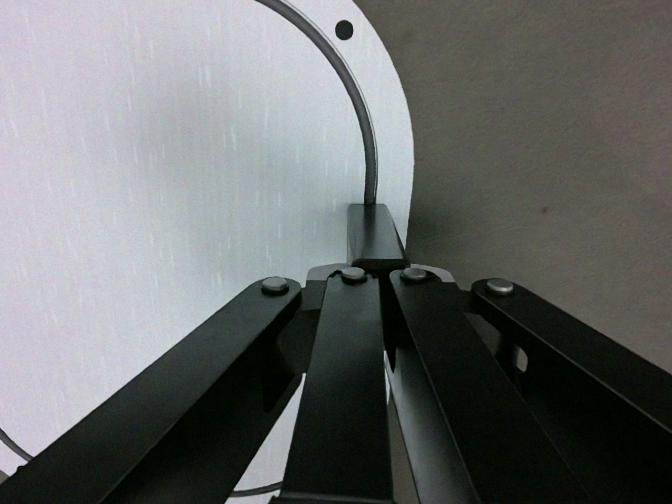

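move([
  [0,0,0,0,0,0,-0.6,-0.8,-0.5, 0,0,-0.010,0,0,0,-1,-0.8,0.5],
  [0,0,0,0,0,0,-0.6,-0.8,-0.5, 0,0,-0.0275,0,0,0,-1,-0.8,0.5],
  [0,0,0,0,0,0,-0.6,-0.8,-0.5, 0.040,0.004,-0.0275,0,0,0,-1,-0.8,0.5],
  [0,0,0,0,0,0,-0.6,-0.8,-0.5, 0.040,0.004,-0.016,0,0,0,-1,-0.8,0.5],
  [0,0,0,0,0,0,-0.6,-0.8,-0.5, 0.040,0.004,-0.0115,0,0,0,-1,-0.8,0.5],
  [0,0,0,0,0,0,-0.6,-0.8,-0.5, 0.040,0.004,-0.007,0,0,0,-1,-0.8,0.5],
  [0,0,0,0,0,0,-0.6,-0.8,-0.5, 0.040,0.004,0.0004,0,0,0,-1,-0.8,0.5],
], speed=[0.03,0.05,0.06,0.05,0.02,0.015,0.015], blend=[0.0005,0.001,0,0.0005,0.0005,0.0005,0])

move([
  [0,0,0,0,0,0,-0.6,-0.8,-0.5, 0,0,-0.010,0,0,0,-1,-0.8,0.5],
  [0,0,0,0,0,0,-0.6,-0.8,-0.5, 0,0,-0.0275,0,0,0,-1,-0.8,0.5],
  [0,0,0,0,0,0,-0.6,-0.8,-0.5, 0.036,-0.006,-0.0275,0,0,0,-1,-0.8,0.5],
  [0,0,0,0,0,0,-0.6,-0.8,-0.5, 0.036,-0.006,-0.016,0,0,0,-1,-0.8,0.5],
  [0,0,0,0,0,0,-0.6,-0.8,-0.5, 0.036,-0.006,-0.0115,0,0,0,-1,-0.8,0.5],
  [0,0,0,0,0,0,-0.6,-0.8,-0.5, 0.036,-0.006,-0.007,0,0,0,-1,-0.8,0.5],
  [0,0,0,0,0,0,-0.6,-0.8,-0.5, 0.036,-0.006,0.0003,0,0,0,-1,-0.8,0.5],
], speed=[0.03,0.05,0.06,0.05,0.02,0.015,0.015], blend=[0.0005,0.001,0,0.0005,0.0005,0.0005,0])

move([
  [0,0,0,0,0,0,-0.6,-0.8,-0.5, 0,0,-0.010,0,0,0,-1,-0.8,0.5],
  [0,0,0,0,0,0,-0.6,-0.8,-0.5, 0,0,-0.0275,0,0,0,-1,-0.8,0.5],
  [0,0,0,0,0,0,-0.6,-0.8,-0.5, 0.034,-0.0145,-0.0275,0,0,0,-1,-0.8,0.5],
  [0,0,0,0,0,0,-0.6,-0.8,-0.5, 0.034,-0.0145,-0.016,0,0,0,-1,-0.8,0.5],
  [0,0,0,0,0,0,-0.6,-0.8,-0.5, 0.034,-0.0145,-0.0115,0,0,0,-1,-0.8,0.5],
  [0,0,0,0,0,0,-0.6,-0.8,-0.5, 0.034,-0.0145,-0.007,0,0,0,-1,-0.8,0.5],
  [0,0,0,0,0,0,-0.6,-0.8,-0.5, 0.034,-0.0145,0.0002,0,0,0,-1,-0.8,0.5],
], speed=[0.03,0.05,0.06,0.05,0.02,0.015,0.015], blend=[0.0005,0.001,0,0.0005,0.0005,0.0005,0], cameras=["cam_right_wrist"])

Scene clock: 3000.33 s.
left_arm: end_effector_position=(+0.3688, +0.2762, +0.1973) position_measured=205 object_status=3 end_effector_quat_wxyz=(+0.002, +0.983, -0.184, -0.002) | right_arm: end_effector_position=(+0.5053, -0.2034, +0.0502) position_measured=234 object_status=3 end_effector_quat_wxyz=(+0.000, +0.984, -0.175, +0.002)
Joint positions: left_arm=[0.014 -0.418 -0.306 -2.544 -0.151 2.135 -1.355] | right_arm=[-0.118 0.145 0.425 -2.398 -0.107 2.531 -0.869]
Joint velocities: left_arm=[within noise] | right_arm=[0.001 0.001 0 -0.001 -0.002 0.004 0.004]
Joint torques (N m): left_arm=[-0.68 -16.21 2.74 24.64 1.21 2.37 0.28] | right_arm=[-0.79 -24.29 1.14 17.68 -0.18 3.72 0.21]
External joint torques (N m): left_arm=[-0.64 -0.1 -0.06 1.06 0.5 -0.27 0.28] | right_arm=[-0.79 5.18 -0.76 -2.16 -0.65 1.06 0.21]
Flange force (N): left_arm=[2.4 -0.3 -2.7] | right_arm=[5.3 -3.0 17.4]
Hand target: left_arm +0.3687, +0.2768, +0.1976; +0.001, +0.982, -0.188, -0.001 | right_arm +0.5037, -0.2039, +0.0449; +0.000, +0.984, -0.178, +0.000
Off the commanded pose: left_arm 0.001 m, 1 deg | right_arm 0.005 m, 0 deg.
move: off_target (right_arm)

Scene clock: 3002.50 s.
left_arm: end_effector_position=(+0.3688, +0.2762, +0.1973) position_measured=205 object_status=3 end_effector_quat_wxyz=(+0.002, +0.983, -0.184, -0.002) | right_arm: end_effector_position=(+0.5268, -0.2077, +0.0503) position_measured=234 object_status=3 end_effector_quat_wxyz=(+0.000, +0.984, -0.176, +0.002)
Joint positions: left_arm=[0.014 -0.418 -0.306 -2.544 -0.151 2.135 -1.355] | right_arm=[-0.118 0.195 0.407 -2.329 -0.133 2.509 -0.87]
Joint velocities: left_arm=[within noise] | right_arm=[-0.001 0 -0.002 0 -0.001 0.004 0.004]
Joint torques (N m): left_arm=[-0.72 -16.22 2.75 24.64 1.2 2.37 0.28] | right_arm=[-0.67 -26.81 1.8 18.01 -0.06 3.72 0.28]
External joint torques (N m): left_arm=[-0.74 -0.18 -0.13 1.13 0.49 -0.26 0.28] | right_arm=[-0.64 4.68 -0.69 -2.05 -0.55 1.06 0.28]
Flange force (N): left_arm=[2.3 -0.1 -2.8] | right_arm=[3.7 -2.2 15.1]
Hand target: left_arm +0.3687, +0.2768, +0.1976; +0.001, +0.982, -0.188, -0.001 | right_arm +0.5252, -0.2081, +0.0447; +0.000, +0.984, -0.178, +0.000
Off the commanded pose: left_arm 0.001 m, 1 deg | right_arm 0.006 m, 0 deg.
move: off_target (right_arm)

Scene clock: 3004.67 s.
left_arm: end_effector_position=(+0.3688, +0.2762, +0.1973) position_measured=205 object_status=3 end_effector_quat_wxyz=(+0.002, +0.983, -0.184, -0.002) | right_arm: end_effector_position=(+0.5489, -0.2071, +0.0502) position_measured=234 object_status=3 end_effector_quat_wxyz=(+0.000, +0.984, -0.176, +0.002)
Joint positions: left_arm=[0.014 -0.418 -0.306 -2.544 -0.151 2.135 -1.355] | right_arm=[-0.109 0.249 0.392 -2.251 -0.157 2.481 -0.863]
Joint velocities: left_arm=[within noise] | right_arm=[0.001 0.001 0 0 0 0.005 0.004]
Joint torques (N m): left_arm=[-0.69 -16.21 2.73 24.65 1.21 2.35 0.27] | right_arm=[-0.26 -28.94 2.47 18.48 -0.05 3.71 0.31]
External joint torques (N m): left_arm=[-0.72 -0.05 -0.15 1.1 0.49 -0.28 0.27] | right_arm=[-0.27 4.77 -0.73 -1.85 -0.55 1.06 0.31]
Flange force (N): left_arm=[2.7 -0.1 -2.7] | right_arm=[3.9 -3.0 14.5]
Hand target: left_arm +0.3687, +0.2768, +0.1976; +0.001, +0.982, -0.188, -0.001 | right_arm +0.5474, -0.2070, +0.0446; +0.000, +0.984, -0.178, +0.000
Off the commanded pose: left_arm 0.001 m, 1 deg | right_arm 0.006 m, 0 deg.
move: off_target (right_arm)
camera_calibration:
cam_right_wrist: T_world_to_cam=[[-0.330376, -0.943766, -0.0125439, -0.00197481], [-0.893808, 0.308562, 0.325417, 0.547503], [-0.303247, 0.118722, -0.945488, 0.381629], [0, 0, 0, 1]] pos_world=[0.604438, -0.21611, 0.182634]
Images, in order (width x height): cam_right_wrist 672x504.

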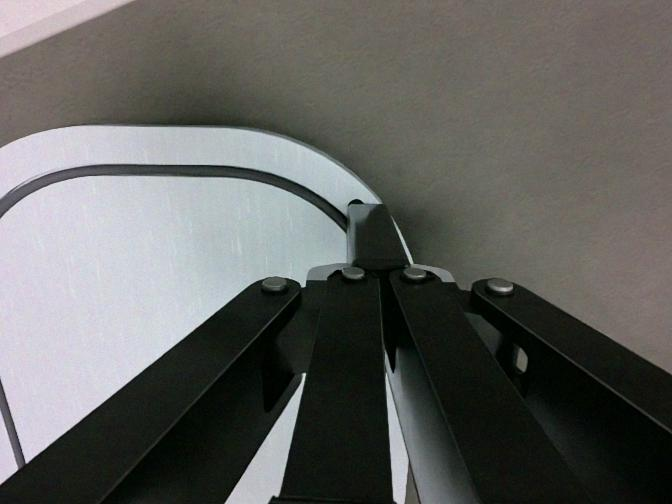

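move([
  [0,0,0,0,0,0,-0.6,-0.8,-0.5, 0,0,-0.010,0,0,0,-1,-0.8,0.5],
  [0,0,0,0,0,0,-0.6,-0.8,-0.5, 0,0,-0.0275,0,0,0,-1,-0.8,0.5],
  [0,0,0,0,0,0,-0.6,-0.8,-0.5, 0.021,-0.030,-0.0275,0,0,0,-1,-0.8,0.5],
  [0,0,0,0,0,0,-0.6,-0.8,-0.5, 0.021,-0.030,-0.016,0,0,0,-1,-0.8,0.5],
  [0,0,0,0,0,0,-0.6,-0.8,-0.5, 0.021,-0.030,-0.0115,0,0,0,-1,-0.8,0.5],
  [0,0,0,0,0,0,-0.6,-0.8,-0.5, 0.021,-0.030,-0.007,0,0,0,-1,-0.8,0.5],
  [0,0,0,0,0,0,-0.6,-0.8,-0.5, 0.021,-0.030,0.0005,0,0,0,-1,-0.8,0.5],
], speed=[0.03,0.05,0.06,0.05,0.02,0.015,0.015], blend=[0.0005,0.001,0,0.0005,0.0005,0.0005,0])

move([
  [0,0,0,0,0,0,-0.6,-0.8,-0.5, 0,0,-0.010,0,0,0,-1,-0.8,0.5],
  [0,0,0,0,0,0,-0.6,-0.8,-0.5, 0,0,-0.0275,0,0,0,-1,-0.8,0.5],
  [0,0,0,0,0,0,-0.6,-0.8,-0.5, 0.0155,-0.026,-0.0275,0,0,0,-1,-0.8,0.5],
  [0,0,0,0,0,0,-0.6,-0.8,-0.5, 0.0155,-0.026,-0.016,0,0,0,-1,-0.8,0.5],
  [0,0,0,0,0,0,-0.6,-0.8,-0.5, 0.0155,-0.026,-0.0115,0,0,0,-1,-0.8,0.5],
  [0,0,0,0,0,0,-0.6,-0.8,-0.5, 0.0155,-0.026,-0.007,0,0,0,-1,-0.8,0.5],
  [0,0,0,0,0,0,-0.6,-0.8,-0.5, 0.0155,-0.026,0.0003,0,0,0,-1,-0.8,0.5],
], speed=[0.03,0.05,0.06,0.05,0.02,0.015,0.015], blend=[0.0005,0.001,0,0.0005,0.0005,0.0005,0])

move([
  [0,0,0,0,0,0,-0.6,-0.8,-0.5, 0,0,-0.010,0,0,0,-1,-0.8,0.5],
  [0,0,0,0,0,0,-0.6,-0.8,-0.5, 0,0,-0.0275,0,0,0,-1,-0.8,0.5],
  [0,0,0,0,0,0,-0.6,-0.8,-0.5, 0.009,-0.025,-0.0275,0,0,0,-1,-0.8,0.5],
  [0,0,0,0,0,0,-0.6,-0.8,-0.5, 0.009,-0.025,-0.016,0,0,0,-1,-0.8,0.5],
  [0,0,0,0,0,0,-0.6,-0.8,-0.5, 0.009,-0.025,-0.0115,0,0,0,-1,-0.8,0.5],
  [0,0,0,0,0,0,-0.6,-0.8,-0.5, 0.009,-0.025,-0.007,0,0,0,-1,-0.8,0.5],
  [0,0,0,0,0,0,-0.6,-0.8,-0.5, 0.009,-0.025,0.0002,0,0,0,-1,-0.8,0.5],
], speed=[0.03,0.05,0.06,0.05,0.02,0.015,0.015], blend=[0.0005,0.001,0,0.0005,0.0005,0.0005,0], cameras=["cam_right_wrist"])

Scene clock: 3031.47 s.
left_arm: end_effector_position=(+0.3688, +0.2762, +0.1973) position_measured=205 object_status=3 end_effector_quat_wxyz=(+0.002, +0.983, -0.184, -0.002) | right_arm: end_effector_position=(+0.5673, -0.1952, +0.0504) position_measured=234 object_status=3 end_effector_quat_wxyz=(+0.000, +0.984, -0.176, +0.002)
Joint positions: left_arm=[0.014 -0.418 -0.306 -2.544 -0.151 2.135 -1.355] | right_arm=[-0.077 0.301 0.377 -2.175 -0.176 2.453 -0.838]
Joint velocities: left_arm=[within noise] | right_arm=[0 0 0 0 -0.002 0.003 0.004]
Joint torques (N m): left_arm=[-0.68 -16.23 2.75 24.67 1.2 2.36 0.27] | right_arm=[-0.1 -30.83 3.39 18.76 0.05 3.73 0.24]
External joint torques (N m): left_arm=[-0.71 -0.16 -0.13 1.15 0.48 -0.27 0.27] | right_arm=[-0.15 5.15 -0.44 -1.99 -0.46 1.06 0.24]
Flange force (N): left_arm=[2.4 -0.1 -2.9] | right_arm=[3.5 -3.0 14.1]
Hand target: left_arm +0.3687, +0.2768, +0.1976; +0.001, +0.982, -0.188, -0.001 | right_arm +0.5655, -0.1946, +0.0443; +0.000, +0.984, -0.178, +0.000
Off the commanded pose: left_arm 0.001 m, 1 deg | right_arm 0.006 m, 0 deg.
move: off_target (right_arm)

Scene clock: 3033.57 s.
left_arm: end_effector_position=(+0.3688, +0.2762, +0.1973) position_measured=205 object_status=3 end_effector_quat_wxyz=(+0.002, +0.983, -0.184, -0.002) | right_arm: end_effector_position=(+0.5814, -0.1838, +0.0504) position_measured=234 object_status=3 end_effector_quat_wxyz=(+0.000, +0.984, -0.177, +0.002)
Joint positions: left_arm=[0.014 -0.418 -0.306 -2.544 -0.151 2.135 -1.355] | right_arm=[-0.048 0.342 0.365 -2.112 -0.187 2.429 -0.819]
Joint velocities: left_arm=[within noise] | right_arm=[0.002 -0.001 -0.001 0.002 0.002 0.005 0.002]
Joint torques (N m): left_arm=[-0.71 -16.23 2.73 24.68 1.21 2.36 0.25] | right_arm=[0.17 -32.81 4.02 19.08 0.07 3.78 0.32]
External joint torques (N m): left_arm=[-0.73 -0.14 -0.12 1.17 0.49 -0.26 0.25] | right_arm=[0.15 4.96 -0.22 -2 -0.46 1.1 0.32]
Flange force (N): left_arm=[2.6 -0.1 -2.9] | right_arm=[2.5 -3.1 13.3]
Hand target: left_arm +0.3687, +0.2768, +0.1976; +0.001, +0.982, -0.188, -0.001 | right_arm +0.5796, -0.1832, +0.0442; +0.000, +0.984, -0.178, +0.000
Off the commanded pose: left_arm 0.001 m, 1 deg | right_arm 0.007 m, 0 deg.
move: off_target (right_arm)

Scene clock: 3035.53 s.
left_arm: end_effector_position=(+0.3688, +0.2762, +0.1973) position_measured=205 object_status=3 end_effector_quat_wxyz=(+0.002, +0.983, -0.184, -0.002) | right_arm: end_effector_position=(+0.5910, -0.1721, +0.0504) position_measured=234 object_status=3 end_effector_quat_wxyz=(+0.001, +0.984, -0.177, +0.001)
Joint positions: left_arm=[0.014 -0.418 -0.306 -2.544 -0.151 2.135 -1.355] | right_arm=[-0.018 0.375 0.354 -2.061 -0.193 2.407 -0.801]
Joint torques (N m): left_arm=[-0.77 -16.21 2.73 24.65 1.2 2.35 0.28] | right_arm=[0.71 -33.37 4.63 19.13 0.08 4.26 0.36]
External joint torques (N m): left_arm=[-0.8 -0.12 -0.14 1.14 0.48 -0.28 0.28] | right_arm=[0.8 5.61 0.19 -2.11 -0.47 1.6 0.36]
Flange force (N): left_arm=[2.5 -0.1 -2.8] | right_arm=[2.3 -4.4 15.1]
Hand target: left_arm +0.3687, +0.2768, +0.1976; +0.001, +0.982, -0.188, -0.001 | right_arm +0.5899, -0.1710, +0.0441; +0.000, +0.984, -0.178, +0.000
Off the commanded pose: left_arm 0.001 m, 1 deg | right_arm 0.006 m, 0 deg.
move: off_target (right_arm)
camera_calibration:
cam_right_wrist: T_world_to_cam=[[-0.331755, -0.943297, -0.0113745, 0.0458219], [-0.892739, 0.310031, 0.326952, 0.573861], [-0.304886, 0.118622, -0.944972, 0.391367], [0, 0, 0, 1]] pos_world=[0.646832, -0.181116, 0.182728]
Images, in order (width x height): cam_right_wrist 672x504.

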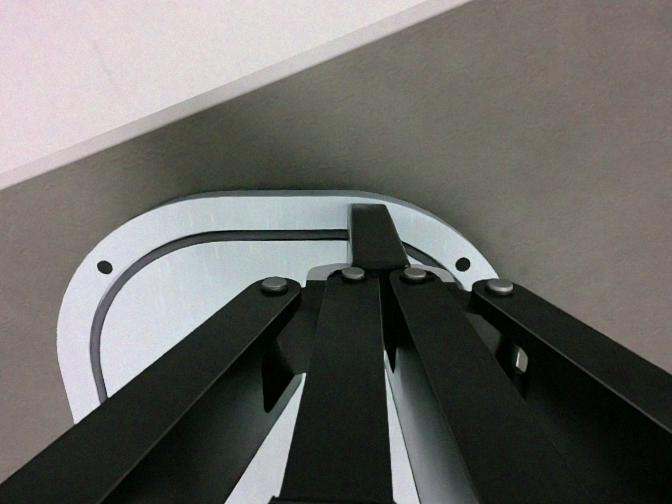

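move([
  [0,0,0,0,0,0,-0.6,-0.8,-0.5, 0,0,-0.010,0,0,0,-1,-0.8,0.5],
  [0,0,0,0,0,0,-0.6,-0.8,-0.5, 0,0,-0.0275,0,0,0,-1,-0.8,0.5],
  [0,0,0,0,0,0,-0.6,-0.8,-0.5, 0.001,-0.026,-0.0275,0,0,0,-1,-0.8,0.5],
  [0,0,0,0,0,0,-0.6,-0.8,-0.5, 0.001,-0.026,-0.016,0,0,0,-1,-0.8,0.5],
  [0,0,0,0,0,0,-0.6,-0.8,-0.5, 0.001,-0.026,-0.0115,0,0,0,-1,-0.8,0.5],
  [0,0,0,0,0,0,-0.6,-0.8,-0.5, 0.001,-0.026,-0.007,0,0,0,-1,-0.8,0.5],
  [0,0,0,0,0,0,-0.6,-0.8,-0.5, 0.001,-0.026,0.0002,0,0,0,-1,-0.8,0.5],
], speed=[0.03,0.05,0.06,0.05,0.02,0.015,0.015], blend=[0.0005,0.001,0,0.0005,0.0005,0.0005,0])

move([
  [0,0,0,0,0,0,-0.6,-0.8,-0.5, 0,0,-0.010,0,0,0,-1,-0.8,0.5],
  [0,0,0,0,0,0,-0.6,-0.8,-0.5, 0,0,-0.0275,0,0,0,-1,-0.8,0.5],
  [0,0,0,0,0,0,-0.6,-0.8,-0.5, 0.0005,-0.026,-0.0275,0,0,0,-1,-0.8,0.5],
  [0,0,0,0,0,0,-0.6,-0.8,-0.5, 0.0005,-0.026,-0.016,0,0,0,-1,-0.8,0.5],
  [0,0,0,0,0,0,-0.6,-0.8,-0.5, 0.0005,-0.026,-0.0115,0,0,0,-1,-0.8,0.5],
  [0,0,0,0,0,0,-0.6,-0.8,-0.5, 0.0005,-0.026,-0.007,0,0,0,-1,-0.8,0.5],
  [0,0,0,0,0,0,-0.6,-0.8,-0.5, 0.0005,-0.026,0.0001,0,0,0,-1,-0.8,0.5],
], speed=[0.03,0.05,0.06,0.05,0.02,0.015,0.015], blend=[0.0005,0.001,0,0.0005,0.0005,0.0005,0])

move([
  [0,0,0,0,0,0,-0.6,-0.8,-0.5, 0,0,-0.010,0,0,0,-1,-0.8,0.5],
  [0,0,0,0,0,0,-0.6,-0.8,-0.5, 0,0,-0.0275,0,0,0,-1,-0.8,0.5],
  [0,0,0,0,0,0,-0.6,-0.8,-0.5, 0,-0.026,-0.0275,0,0,0,-1,-0.8,0.5],
  [0,0,0,0,0,0,-0.6,-0.8,-0.5, 0,-0.026,-0.016,0,0,0,-1,-0.8,0.5],
  [0,0,0,0,0,0,-0.6,-0.8,-0.5, 0,-0.026,-0.0115,0,0,0,-1,-0.8,0.5],
  [0,0,0,0,0,0,-0.6,-0.8,-0.5, 0,-0.026,-0.007,0,0,0,-1,-0.8,0.5],
  [0,0,0,0,0,0,-0.6,-0.8,-0.5, 0,-0.026,0.0001,0,0,0,-1,-0.8,0.5],
], speed=[0.03,0.05,0.06,0.05,0.02,0.015,0.015], blend=[0.0005,0.001,0,0.0005,0.0005,0.0005,0], cameras=["cam_right_wrist"])

Scene clock: 3061.63 s.
left_arm: end_effector_position=(+0.3688, +0.2762, +0.1973) position_measured=205 object_status=3 end_effector_quat_wxyz=(+0.002, +0.983, -0.184, -0.002) | right_arm: end_effector_position=(+0.5971, -0.1562, +0.0505) position_measured=234 object_status=3 end_effector_quat_wxyz=(+0.000, +0.984, -0.176, +0.002)
Joint positions: left_arm=[0.014 -0.418 -0.306 -2.544 -0.151 2.135 -1.355] | right_arm=[0.016 0.399 0.345 -2.021 -0.196 2.393 -0.78]
Joint velocities: left_arm=[within noise] | right_arm=[0.002 0 -0.001 0.001 0 0.004 0.002]
Joint torques (N m): left_arm=[-0.65 -16.22 2.72 24.68 1.21 2.37 0.26] | right_arm=[-0.24 -35.24 4.05 19.71 -0.01 4.02 0.26]
External joint torques (N m): left_arm=[-0.69 -0.24 -0.15 1.26 0.49 -0.24 0.26] | right_arm=[-0.17 4.8 -0.59 -1.67 -0.56 1.35 0.26]
Flange force (N): left_arm=[2.5 -0.1 -3.1] | right_arm=[2.9 -2.7 12.8]
Hand target: left_arm +0.3687, +0.2768, +0.1976; +0.001, +0.982, -0.188, -0.001 | right_arm +0.5959, -0.1566, +0.0439; +0.000, +0.984, -0.178, +0.000
Off the commanded pose: left_arm 0.001 m, 1 deg | right_arm 0.007 m, 0 deg.
move: off_target (right_arm)

Scene clock: 3063.77 s.
left_arm: end_effector_position=(+0.3688, +0.2762, +0.1973) position_measured=205 object_status=3 end_effector_quat_wxyz=(+0.002, +0.983, -0.184, -0.002) | right_arm: end_effector_position=(+0.6026, -0.1414, +0.0506) position_measured=234 object_status=3 end_effector_quat_wxyz=(+0.000, +0.984, -0.176, +0.002)
Joint positions: left_arm=[0.014 -0.418 -0.306 -2.544 -0.151 2.135 -1.355] | right_arm=[0.049 0.424 0.335 -1.981 -0.198 2.377 -0.76]
Joint velocities: left_arm=[within noise] | right_arm=[0.002 0 -0.001 0 -0.001 0.004 0.002]
Joint torques (N m): left_arm=[-0.73 -16.24 2.7 24.65 1.2 2.36 0.26] | right_arm=[-0.56 -35.89 4.03 19.98 -0.03 4.02 0.28]
External joint torques (N m): left_arm=[-0.67 -0.12 -0.09 1.12 0.49 -0.26 0.26] | right_arm=[-0.45 5 -0.75 -1.47 -0.59 1.37 0.27]
Flange force (N): left_arm=[2.5 -0.2 -2.8] | right_arm=[3.9 -3.1 12.8]
Hand target: left_arm +0.3687, +0.2768, +0.1976; +0.001, +0.982, -0.188, -0.001 | right_arm +0.6017, -0.1421, +0.0439; +0.000, +0.984, -0.178, +0.000
Off the commanded pose: left_arm 0.001 m, 1 deg | right_arm 0.007 m, 0 deg.
move: off_target (right_arm)

Scene clock: 3065.77 s.
left_arm: end_effector_position=(+0.3688, +0.2762, +0.1973) position_measured=205 object_status=3 end_effector_quat_wxyz=(+0.002, +0.983, -0.184, -0.002) | right_arm: end_effector_position=(+0.6071, -0.1278, +0.0505) position_measured=234 object_status=3 end_effector_quat_wxyz=(+0.001, +0.984, -0.176, +0.000)
Joint positions: left_arm=[0.014 -0.418 -0.306 -2.544 -0.151 2.135 -1.355] | right_arm=[0.08 0.448 0.326 -1.94 -0.199 2.357 -0.741]
Joint velocities: left_arm=[within noise] | right_arm=[0.003 0 -0.004 0 0.001 0 0.004]
Joint torques (N m): left_arm=[-0.66 -16.24 2.75 24.65 1.22 2.37 0.25] | right_arm=[-0.19 -36.35 4.59 20.11 -0.05 4.68 0.26]
External joint torques (N m): left_arm=[-0.6 -0.06 -0.04 1.09 0.5 -0.27 0.25] | right_arm=[-0.12 5.71 -0.39 -1.64 -0.61 2.02 0.26]
Flange force (N): left_arm=[2.6 -0.4 -2.7] | right_arm=[3.5 -3.7 14.9]
Hand target: left_arm +0.3687, +0.2768, +0.1976; +0.001, +0.982, -0.188, -0.001 | right_arm +0.6071, -0.1275, +0.0438; +0.000, +0.984, -0.178, +0.000
Off the commanded pose: left_arm 0.001 m, 1 deg | right_arm 0.007 m, 0 deg.
move: off_target (right_arm)
camera_calibration:
cam_right_wrist: T_world_to_cam=[[-0.331629, -0.943349, -0.0106875, 0.0928334], [-0.891961, 0.309834, 0.329254, 0.573801], [-0.30729, 0.118723, -0.944181, 0.392566], [0, 0, 0, 1]] pos_world=[0.663226, -0.136815, 0.182719]
Images, in order (width x height): cam_right_wrist 672x504.

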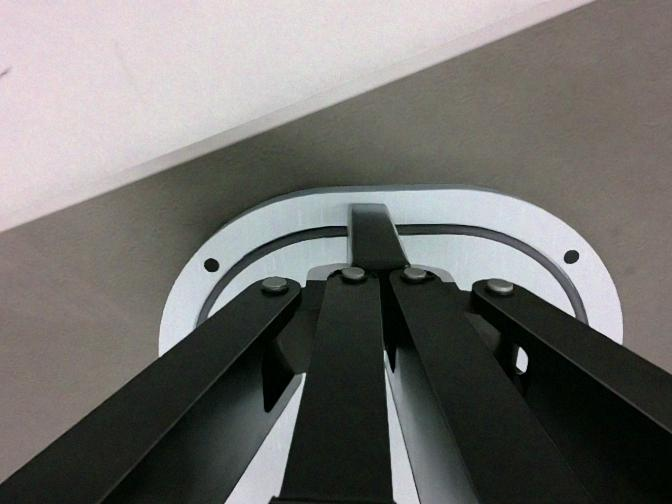

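move([
  [0,0,0,0,0,0,-0.6,-0.8,-0.5, 0,0,-0.010,0,0,0,-1,-0.8,0.5],
  [0,0,0,0,0,0,-0.6,-0.8,-0.5, 0,0,-0.0275,0,0,0,-1,-0.8,0.5],
  [0,0,0,0,0,0,-0.6,-0.8,-0.5, 0,-0.026,-0.0275,0,0,0,-1,-0.8,0.5],
  [0,0,0,0,0,0,-0.6,-0.8,-0.5, 0,-0.026,-0.016,0,0,0,-1,-0.8,0.5],
  [0,0,0,0,0,0,-0.6,-0.8,-0.5, 0,-0.026,-0.0115,0,0,0,-1,-0.8,0.5],
  [0,0,0,0,0,0,-0.6,-0.8,-0.5, 0,-0.026,-0.007,0,0,0,-1,-0.8,0.5],
  [0,0,0,0,0,0,-0.6,-0.8,-0.5, 0,-0.026,0.0001,0,0,0,-1,-0.8,0.5],
], speed=[0.03,0.05,0.06,0.05,0.02,0.015,0.015], blend=[0.0005,0.001,0,0.0005,0.0005,0.0005,0])

move([
  [0,0,0,0,0,0,-0.6,-0.8,-0.5, 0,0,-0.010,0,0,0,-1,-0.8,0.5],
  [0,0,0,0,0,0,-0.6,-0.8,-0.5, 0,0,-0.0275,0,0,0,-1,-0.8,0.5],
  [0,0,0,0,0,0,-0.6,-0.8,-0.5, -0.005,-0.025,-0.0275,0,0,0,-1,-0.8,0.5],
  [0,0,0,0,0,0,-0.6,-0.8,-0.5, -0.005,-0.025,-0.016,0,0,0,-1,-0.8,0.5],
  [0,0,0,0,0,0,-0.6,-0.8,-0.5, -0.005,-0.025,-0.0115,0,0,0,-1,-0.8,0.5],
  [0,0,0,0,0,0,-0.6,-0.8,-0.5, -0.005,-0.025,-0.007,0,0,0,-1,-0.8,0.5],
  [0,0,0,0,0,0,-0.6,-0.8,-0.5, -0.005,-0.025,0.0001,0,0,0,-1,-0.8,0.5],
], speed=[0.03,0.05,0.06,0.05,0.02,0.015,0.015], blend=[0.0005,0.001,0,0.0005,0.0005,0.0005,0])

move([
  [0,0,0,0,0,0,-0.6,-0.8,-0.5, 0,0,-0.010,0,0,0,-1,-0.8,0.5],
  [0,0,0,0,0,0,-0.6,-0.8,-0.5, 0,0,-0.0275,0,0,0,-1,-0.8,0.5],
  [0,0,0,0,0,0,-0.6,-0.8,-0.5, -0.010,-0.023,-0.0275,0,0,0,-1,-0.8,0.5],
  [0,0,0,0,0,0,-0.6,-0.8,-0.5, -0.010,-0.023,-0.016,0,0,0,-1,-0.8,0.5],
  [0,0,0,0,0,0,-0.6,-0.8,-0.5, -0.010,-0.023,-0.0115,0,0,0,-1,-0.8,0.5],
  [0,0,0,0,0,0,-0.6,-0.8,-0.5, -0.010,-0.023,-0.007,0,0,0,-1,-0.8,0.5],
  [0,0,0,0,0,0,-0.6,-0.8,-0.5, -0.010,-0.023,0.0001,0,0,0,-1,-0.8,0.5],
], speed=[0.03,0.05,0.06,0.05,0.02,0.015,0.015], blend=[0.0005,0.001,0,0.0005,0.0005,0.0005,0], cameras=["cam_right_wrist"])

Scene clock: 3092.60 s.
left_arm: end_effector_position=(+0.3688, +0.2762, +0.1973) position_measured=205 object_status=3 end_effector_quat_wxyz=(+0.002, +0.983, -0.184, -0.002) | right_arm: end_effector_position=(+0.6136, -0.1134, +0.0506) position_measured=234 object_status=3 end_effector_quat_wxyz=(+0.000, +0.984, -0.177, +0.001)
Joint positions: left_arm=[0.014 -0.418 -0.306 -2.544 -0.151 2.135 -1.355] | right_arm=[0.111 0.474 0.316 -1.897 -0.201 2.343 -0.723]
Joint velocities: left_arm=[within noise] | right_arm=[0.002 0.001 -0.004 0 0 0.001 0.002]
Joint torques (N m): left_arm=[-0.72 -16.22 2.73 24.67 1.22 2.37 0.27] | right_arm=[-0.03 -37.71 4.08 19.91 0.1 4.22 0.17]
External joint torques (N m): left_arm=[-0.74 -0.18 -0.14 1.19 0.5 -0.25 0.27] | right_arm=[0.07 5.37 -1 -1.96 -0.47 1.56 0.17]
Flange force (N): left_arm=[2.5 -0.1 -2.9] | right_arm=[2.5 -2.7 13.4]
Hand target: left_arm +0.3687, +0.2768, +0.1976; +0.001, +0.982, -0.188, -0.001 | right_arm +0.6126, -0.1129, +0.0438; +0.000, +0.984, -0.178, +0.000
Off the commanded pose: left_arm 0.001 m, 1 deg | right_arm 0.007 m, 0 deg.
move: off_target (right_arm)

Scene clock: 3094.60 s.
left_arm: end_effector_position=(+0.3688, +0.2762, +0.1973) position_measured=205 object_status=3 end_effector_quat_wxyz=(+0.002, +0.983, -0.184, -0.002) | right_arm: end_effector_position=(+0.6164, -0.0981, +0.0507) position_measured=234 object_status=3 end_effector_quat_wxyz=(+0.000, +0.984, -0.177, +0.002)
Joint positions: left_arm=[0.014 -0.418 -0.306 -2.544 -0.151 2.135 -1.355] | right_arm=[0.143 0.494 0.308 -1.863 -0.201 2.331 -0.704]
Joint velocities: left_arm=[within noise] | right_arm=[0.004 0 -0.005 0 -0.001 0 0.003]
Joint torques (N m): left_arm=[-0.72 -16.19 2.71 24.68 1.2 2.36 0.27] | right_arm=[-0.01 -38.66 4.63 19.77 0.15 4.03 0.24]
External joint torques (N m): left_arm=[-0.75 -0.11 -0.16 1.18 0.48 -0.27 0.27] | right_arm=[-0.2 5.08 -0.76 -2.17 -0.43 1.38 0.24]
Flange force (N): left_arm=[2.7 -0.1 -2.9] | right_arm=[1.3 -1.4 12.2]
Hand target: left_arm +0.3687, +0.2768, +0.1976; +0.001, +0.982, -0.188, -0.001 | right_arm +0.6150, -0.0978, +0.0437; +0.000, +0.984, -0.178, +0.000
Off the commanded pose: left_arm 0.001 m, 1 deg | right_arm 0.007 m, 0 deg.
move: off_target (right_arm)

Scene clock: 3096.60 s.
left_arm: end_effector_position=(+0.3688, +0.2762, +0.1973) position_measured=205 object_status=3 end_effector_quat_wxyz=(+0.002, +0.983, -0.184, -0.002) | right_arm: end_effector_position=(+0.6155, -0.0828, +0.0507) position_measured=234 object_status=3 end_effector_quat_wxyz=(-0.001, +0.984, -0.177, +0.002)
Joint positions: left_arm=[0.014 -0.418 -0.306 -2.544 -0.151 2.135 -1.355] | right_arm=[0.173 0.507 0.301 -1.841 -0.199 2.323 -0.683]
Joint velocities: left_arm=[within noise] | right_arm=[0.003 0 -0.005 0.001 -0.002 0.001 0.003]
Joint torques (N m): left_arm=[-0.68 -16.21 2.71 24.63 1.21 2.35 0.26] | right_arm=[-0.68 -39.21 4.55 19.8 0.14 4.05 0.3]
External joint torques (N m): left_arm=[-0.74 -0.22 -0.19 1.2 0.49 -0.26 0.26] | right_arm=[-0.72 5.13 -0.75 -2.28 -0.44 1.39 0.3]
Flange force (N): left_arm=[2.4 0.0 -3.0] | right_arm=[1.0 -0.5 12.1]
Hand target: left_arm +0.3687, +0.2768, +0.1976; +0.001, +0.982, -0.188, -0.001 | right_arm +0.6142, -0.0828, +0.0437; +0.000, +0.984, -0.178, +0.000
Off the commanded pose: left_arm 0.001 m, 1 deg | right_arm 0.007 m, 0 deg.
move: off_target (right_arm)
camera_calibration:
cam_right_wrist: T_world_to_cam=[[-0.331825, -0.943238, -0.0138962, 0.138361], [-0.893061, 0.30936, 0.326708, 0.56803], [-0.303865, 0.12082, -0.945023, 0.388125], [0, 0, 0, 1]] pos_world=[0.671134, -0.0921112, 0.183129]
Images, in order (width x height): cam_right_wrist 672x504.

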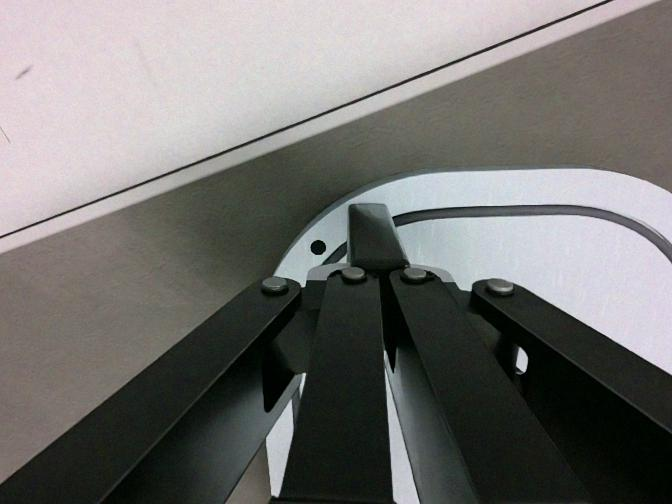

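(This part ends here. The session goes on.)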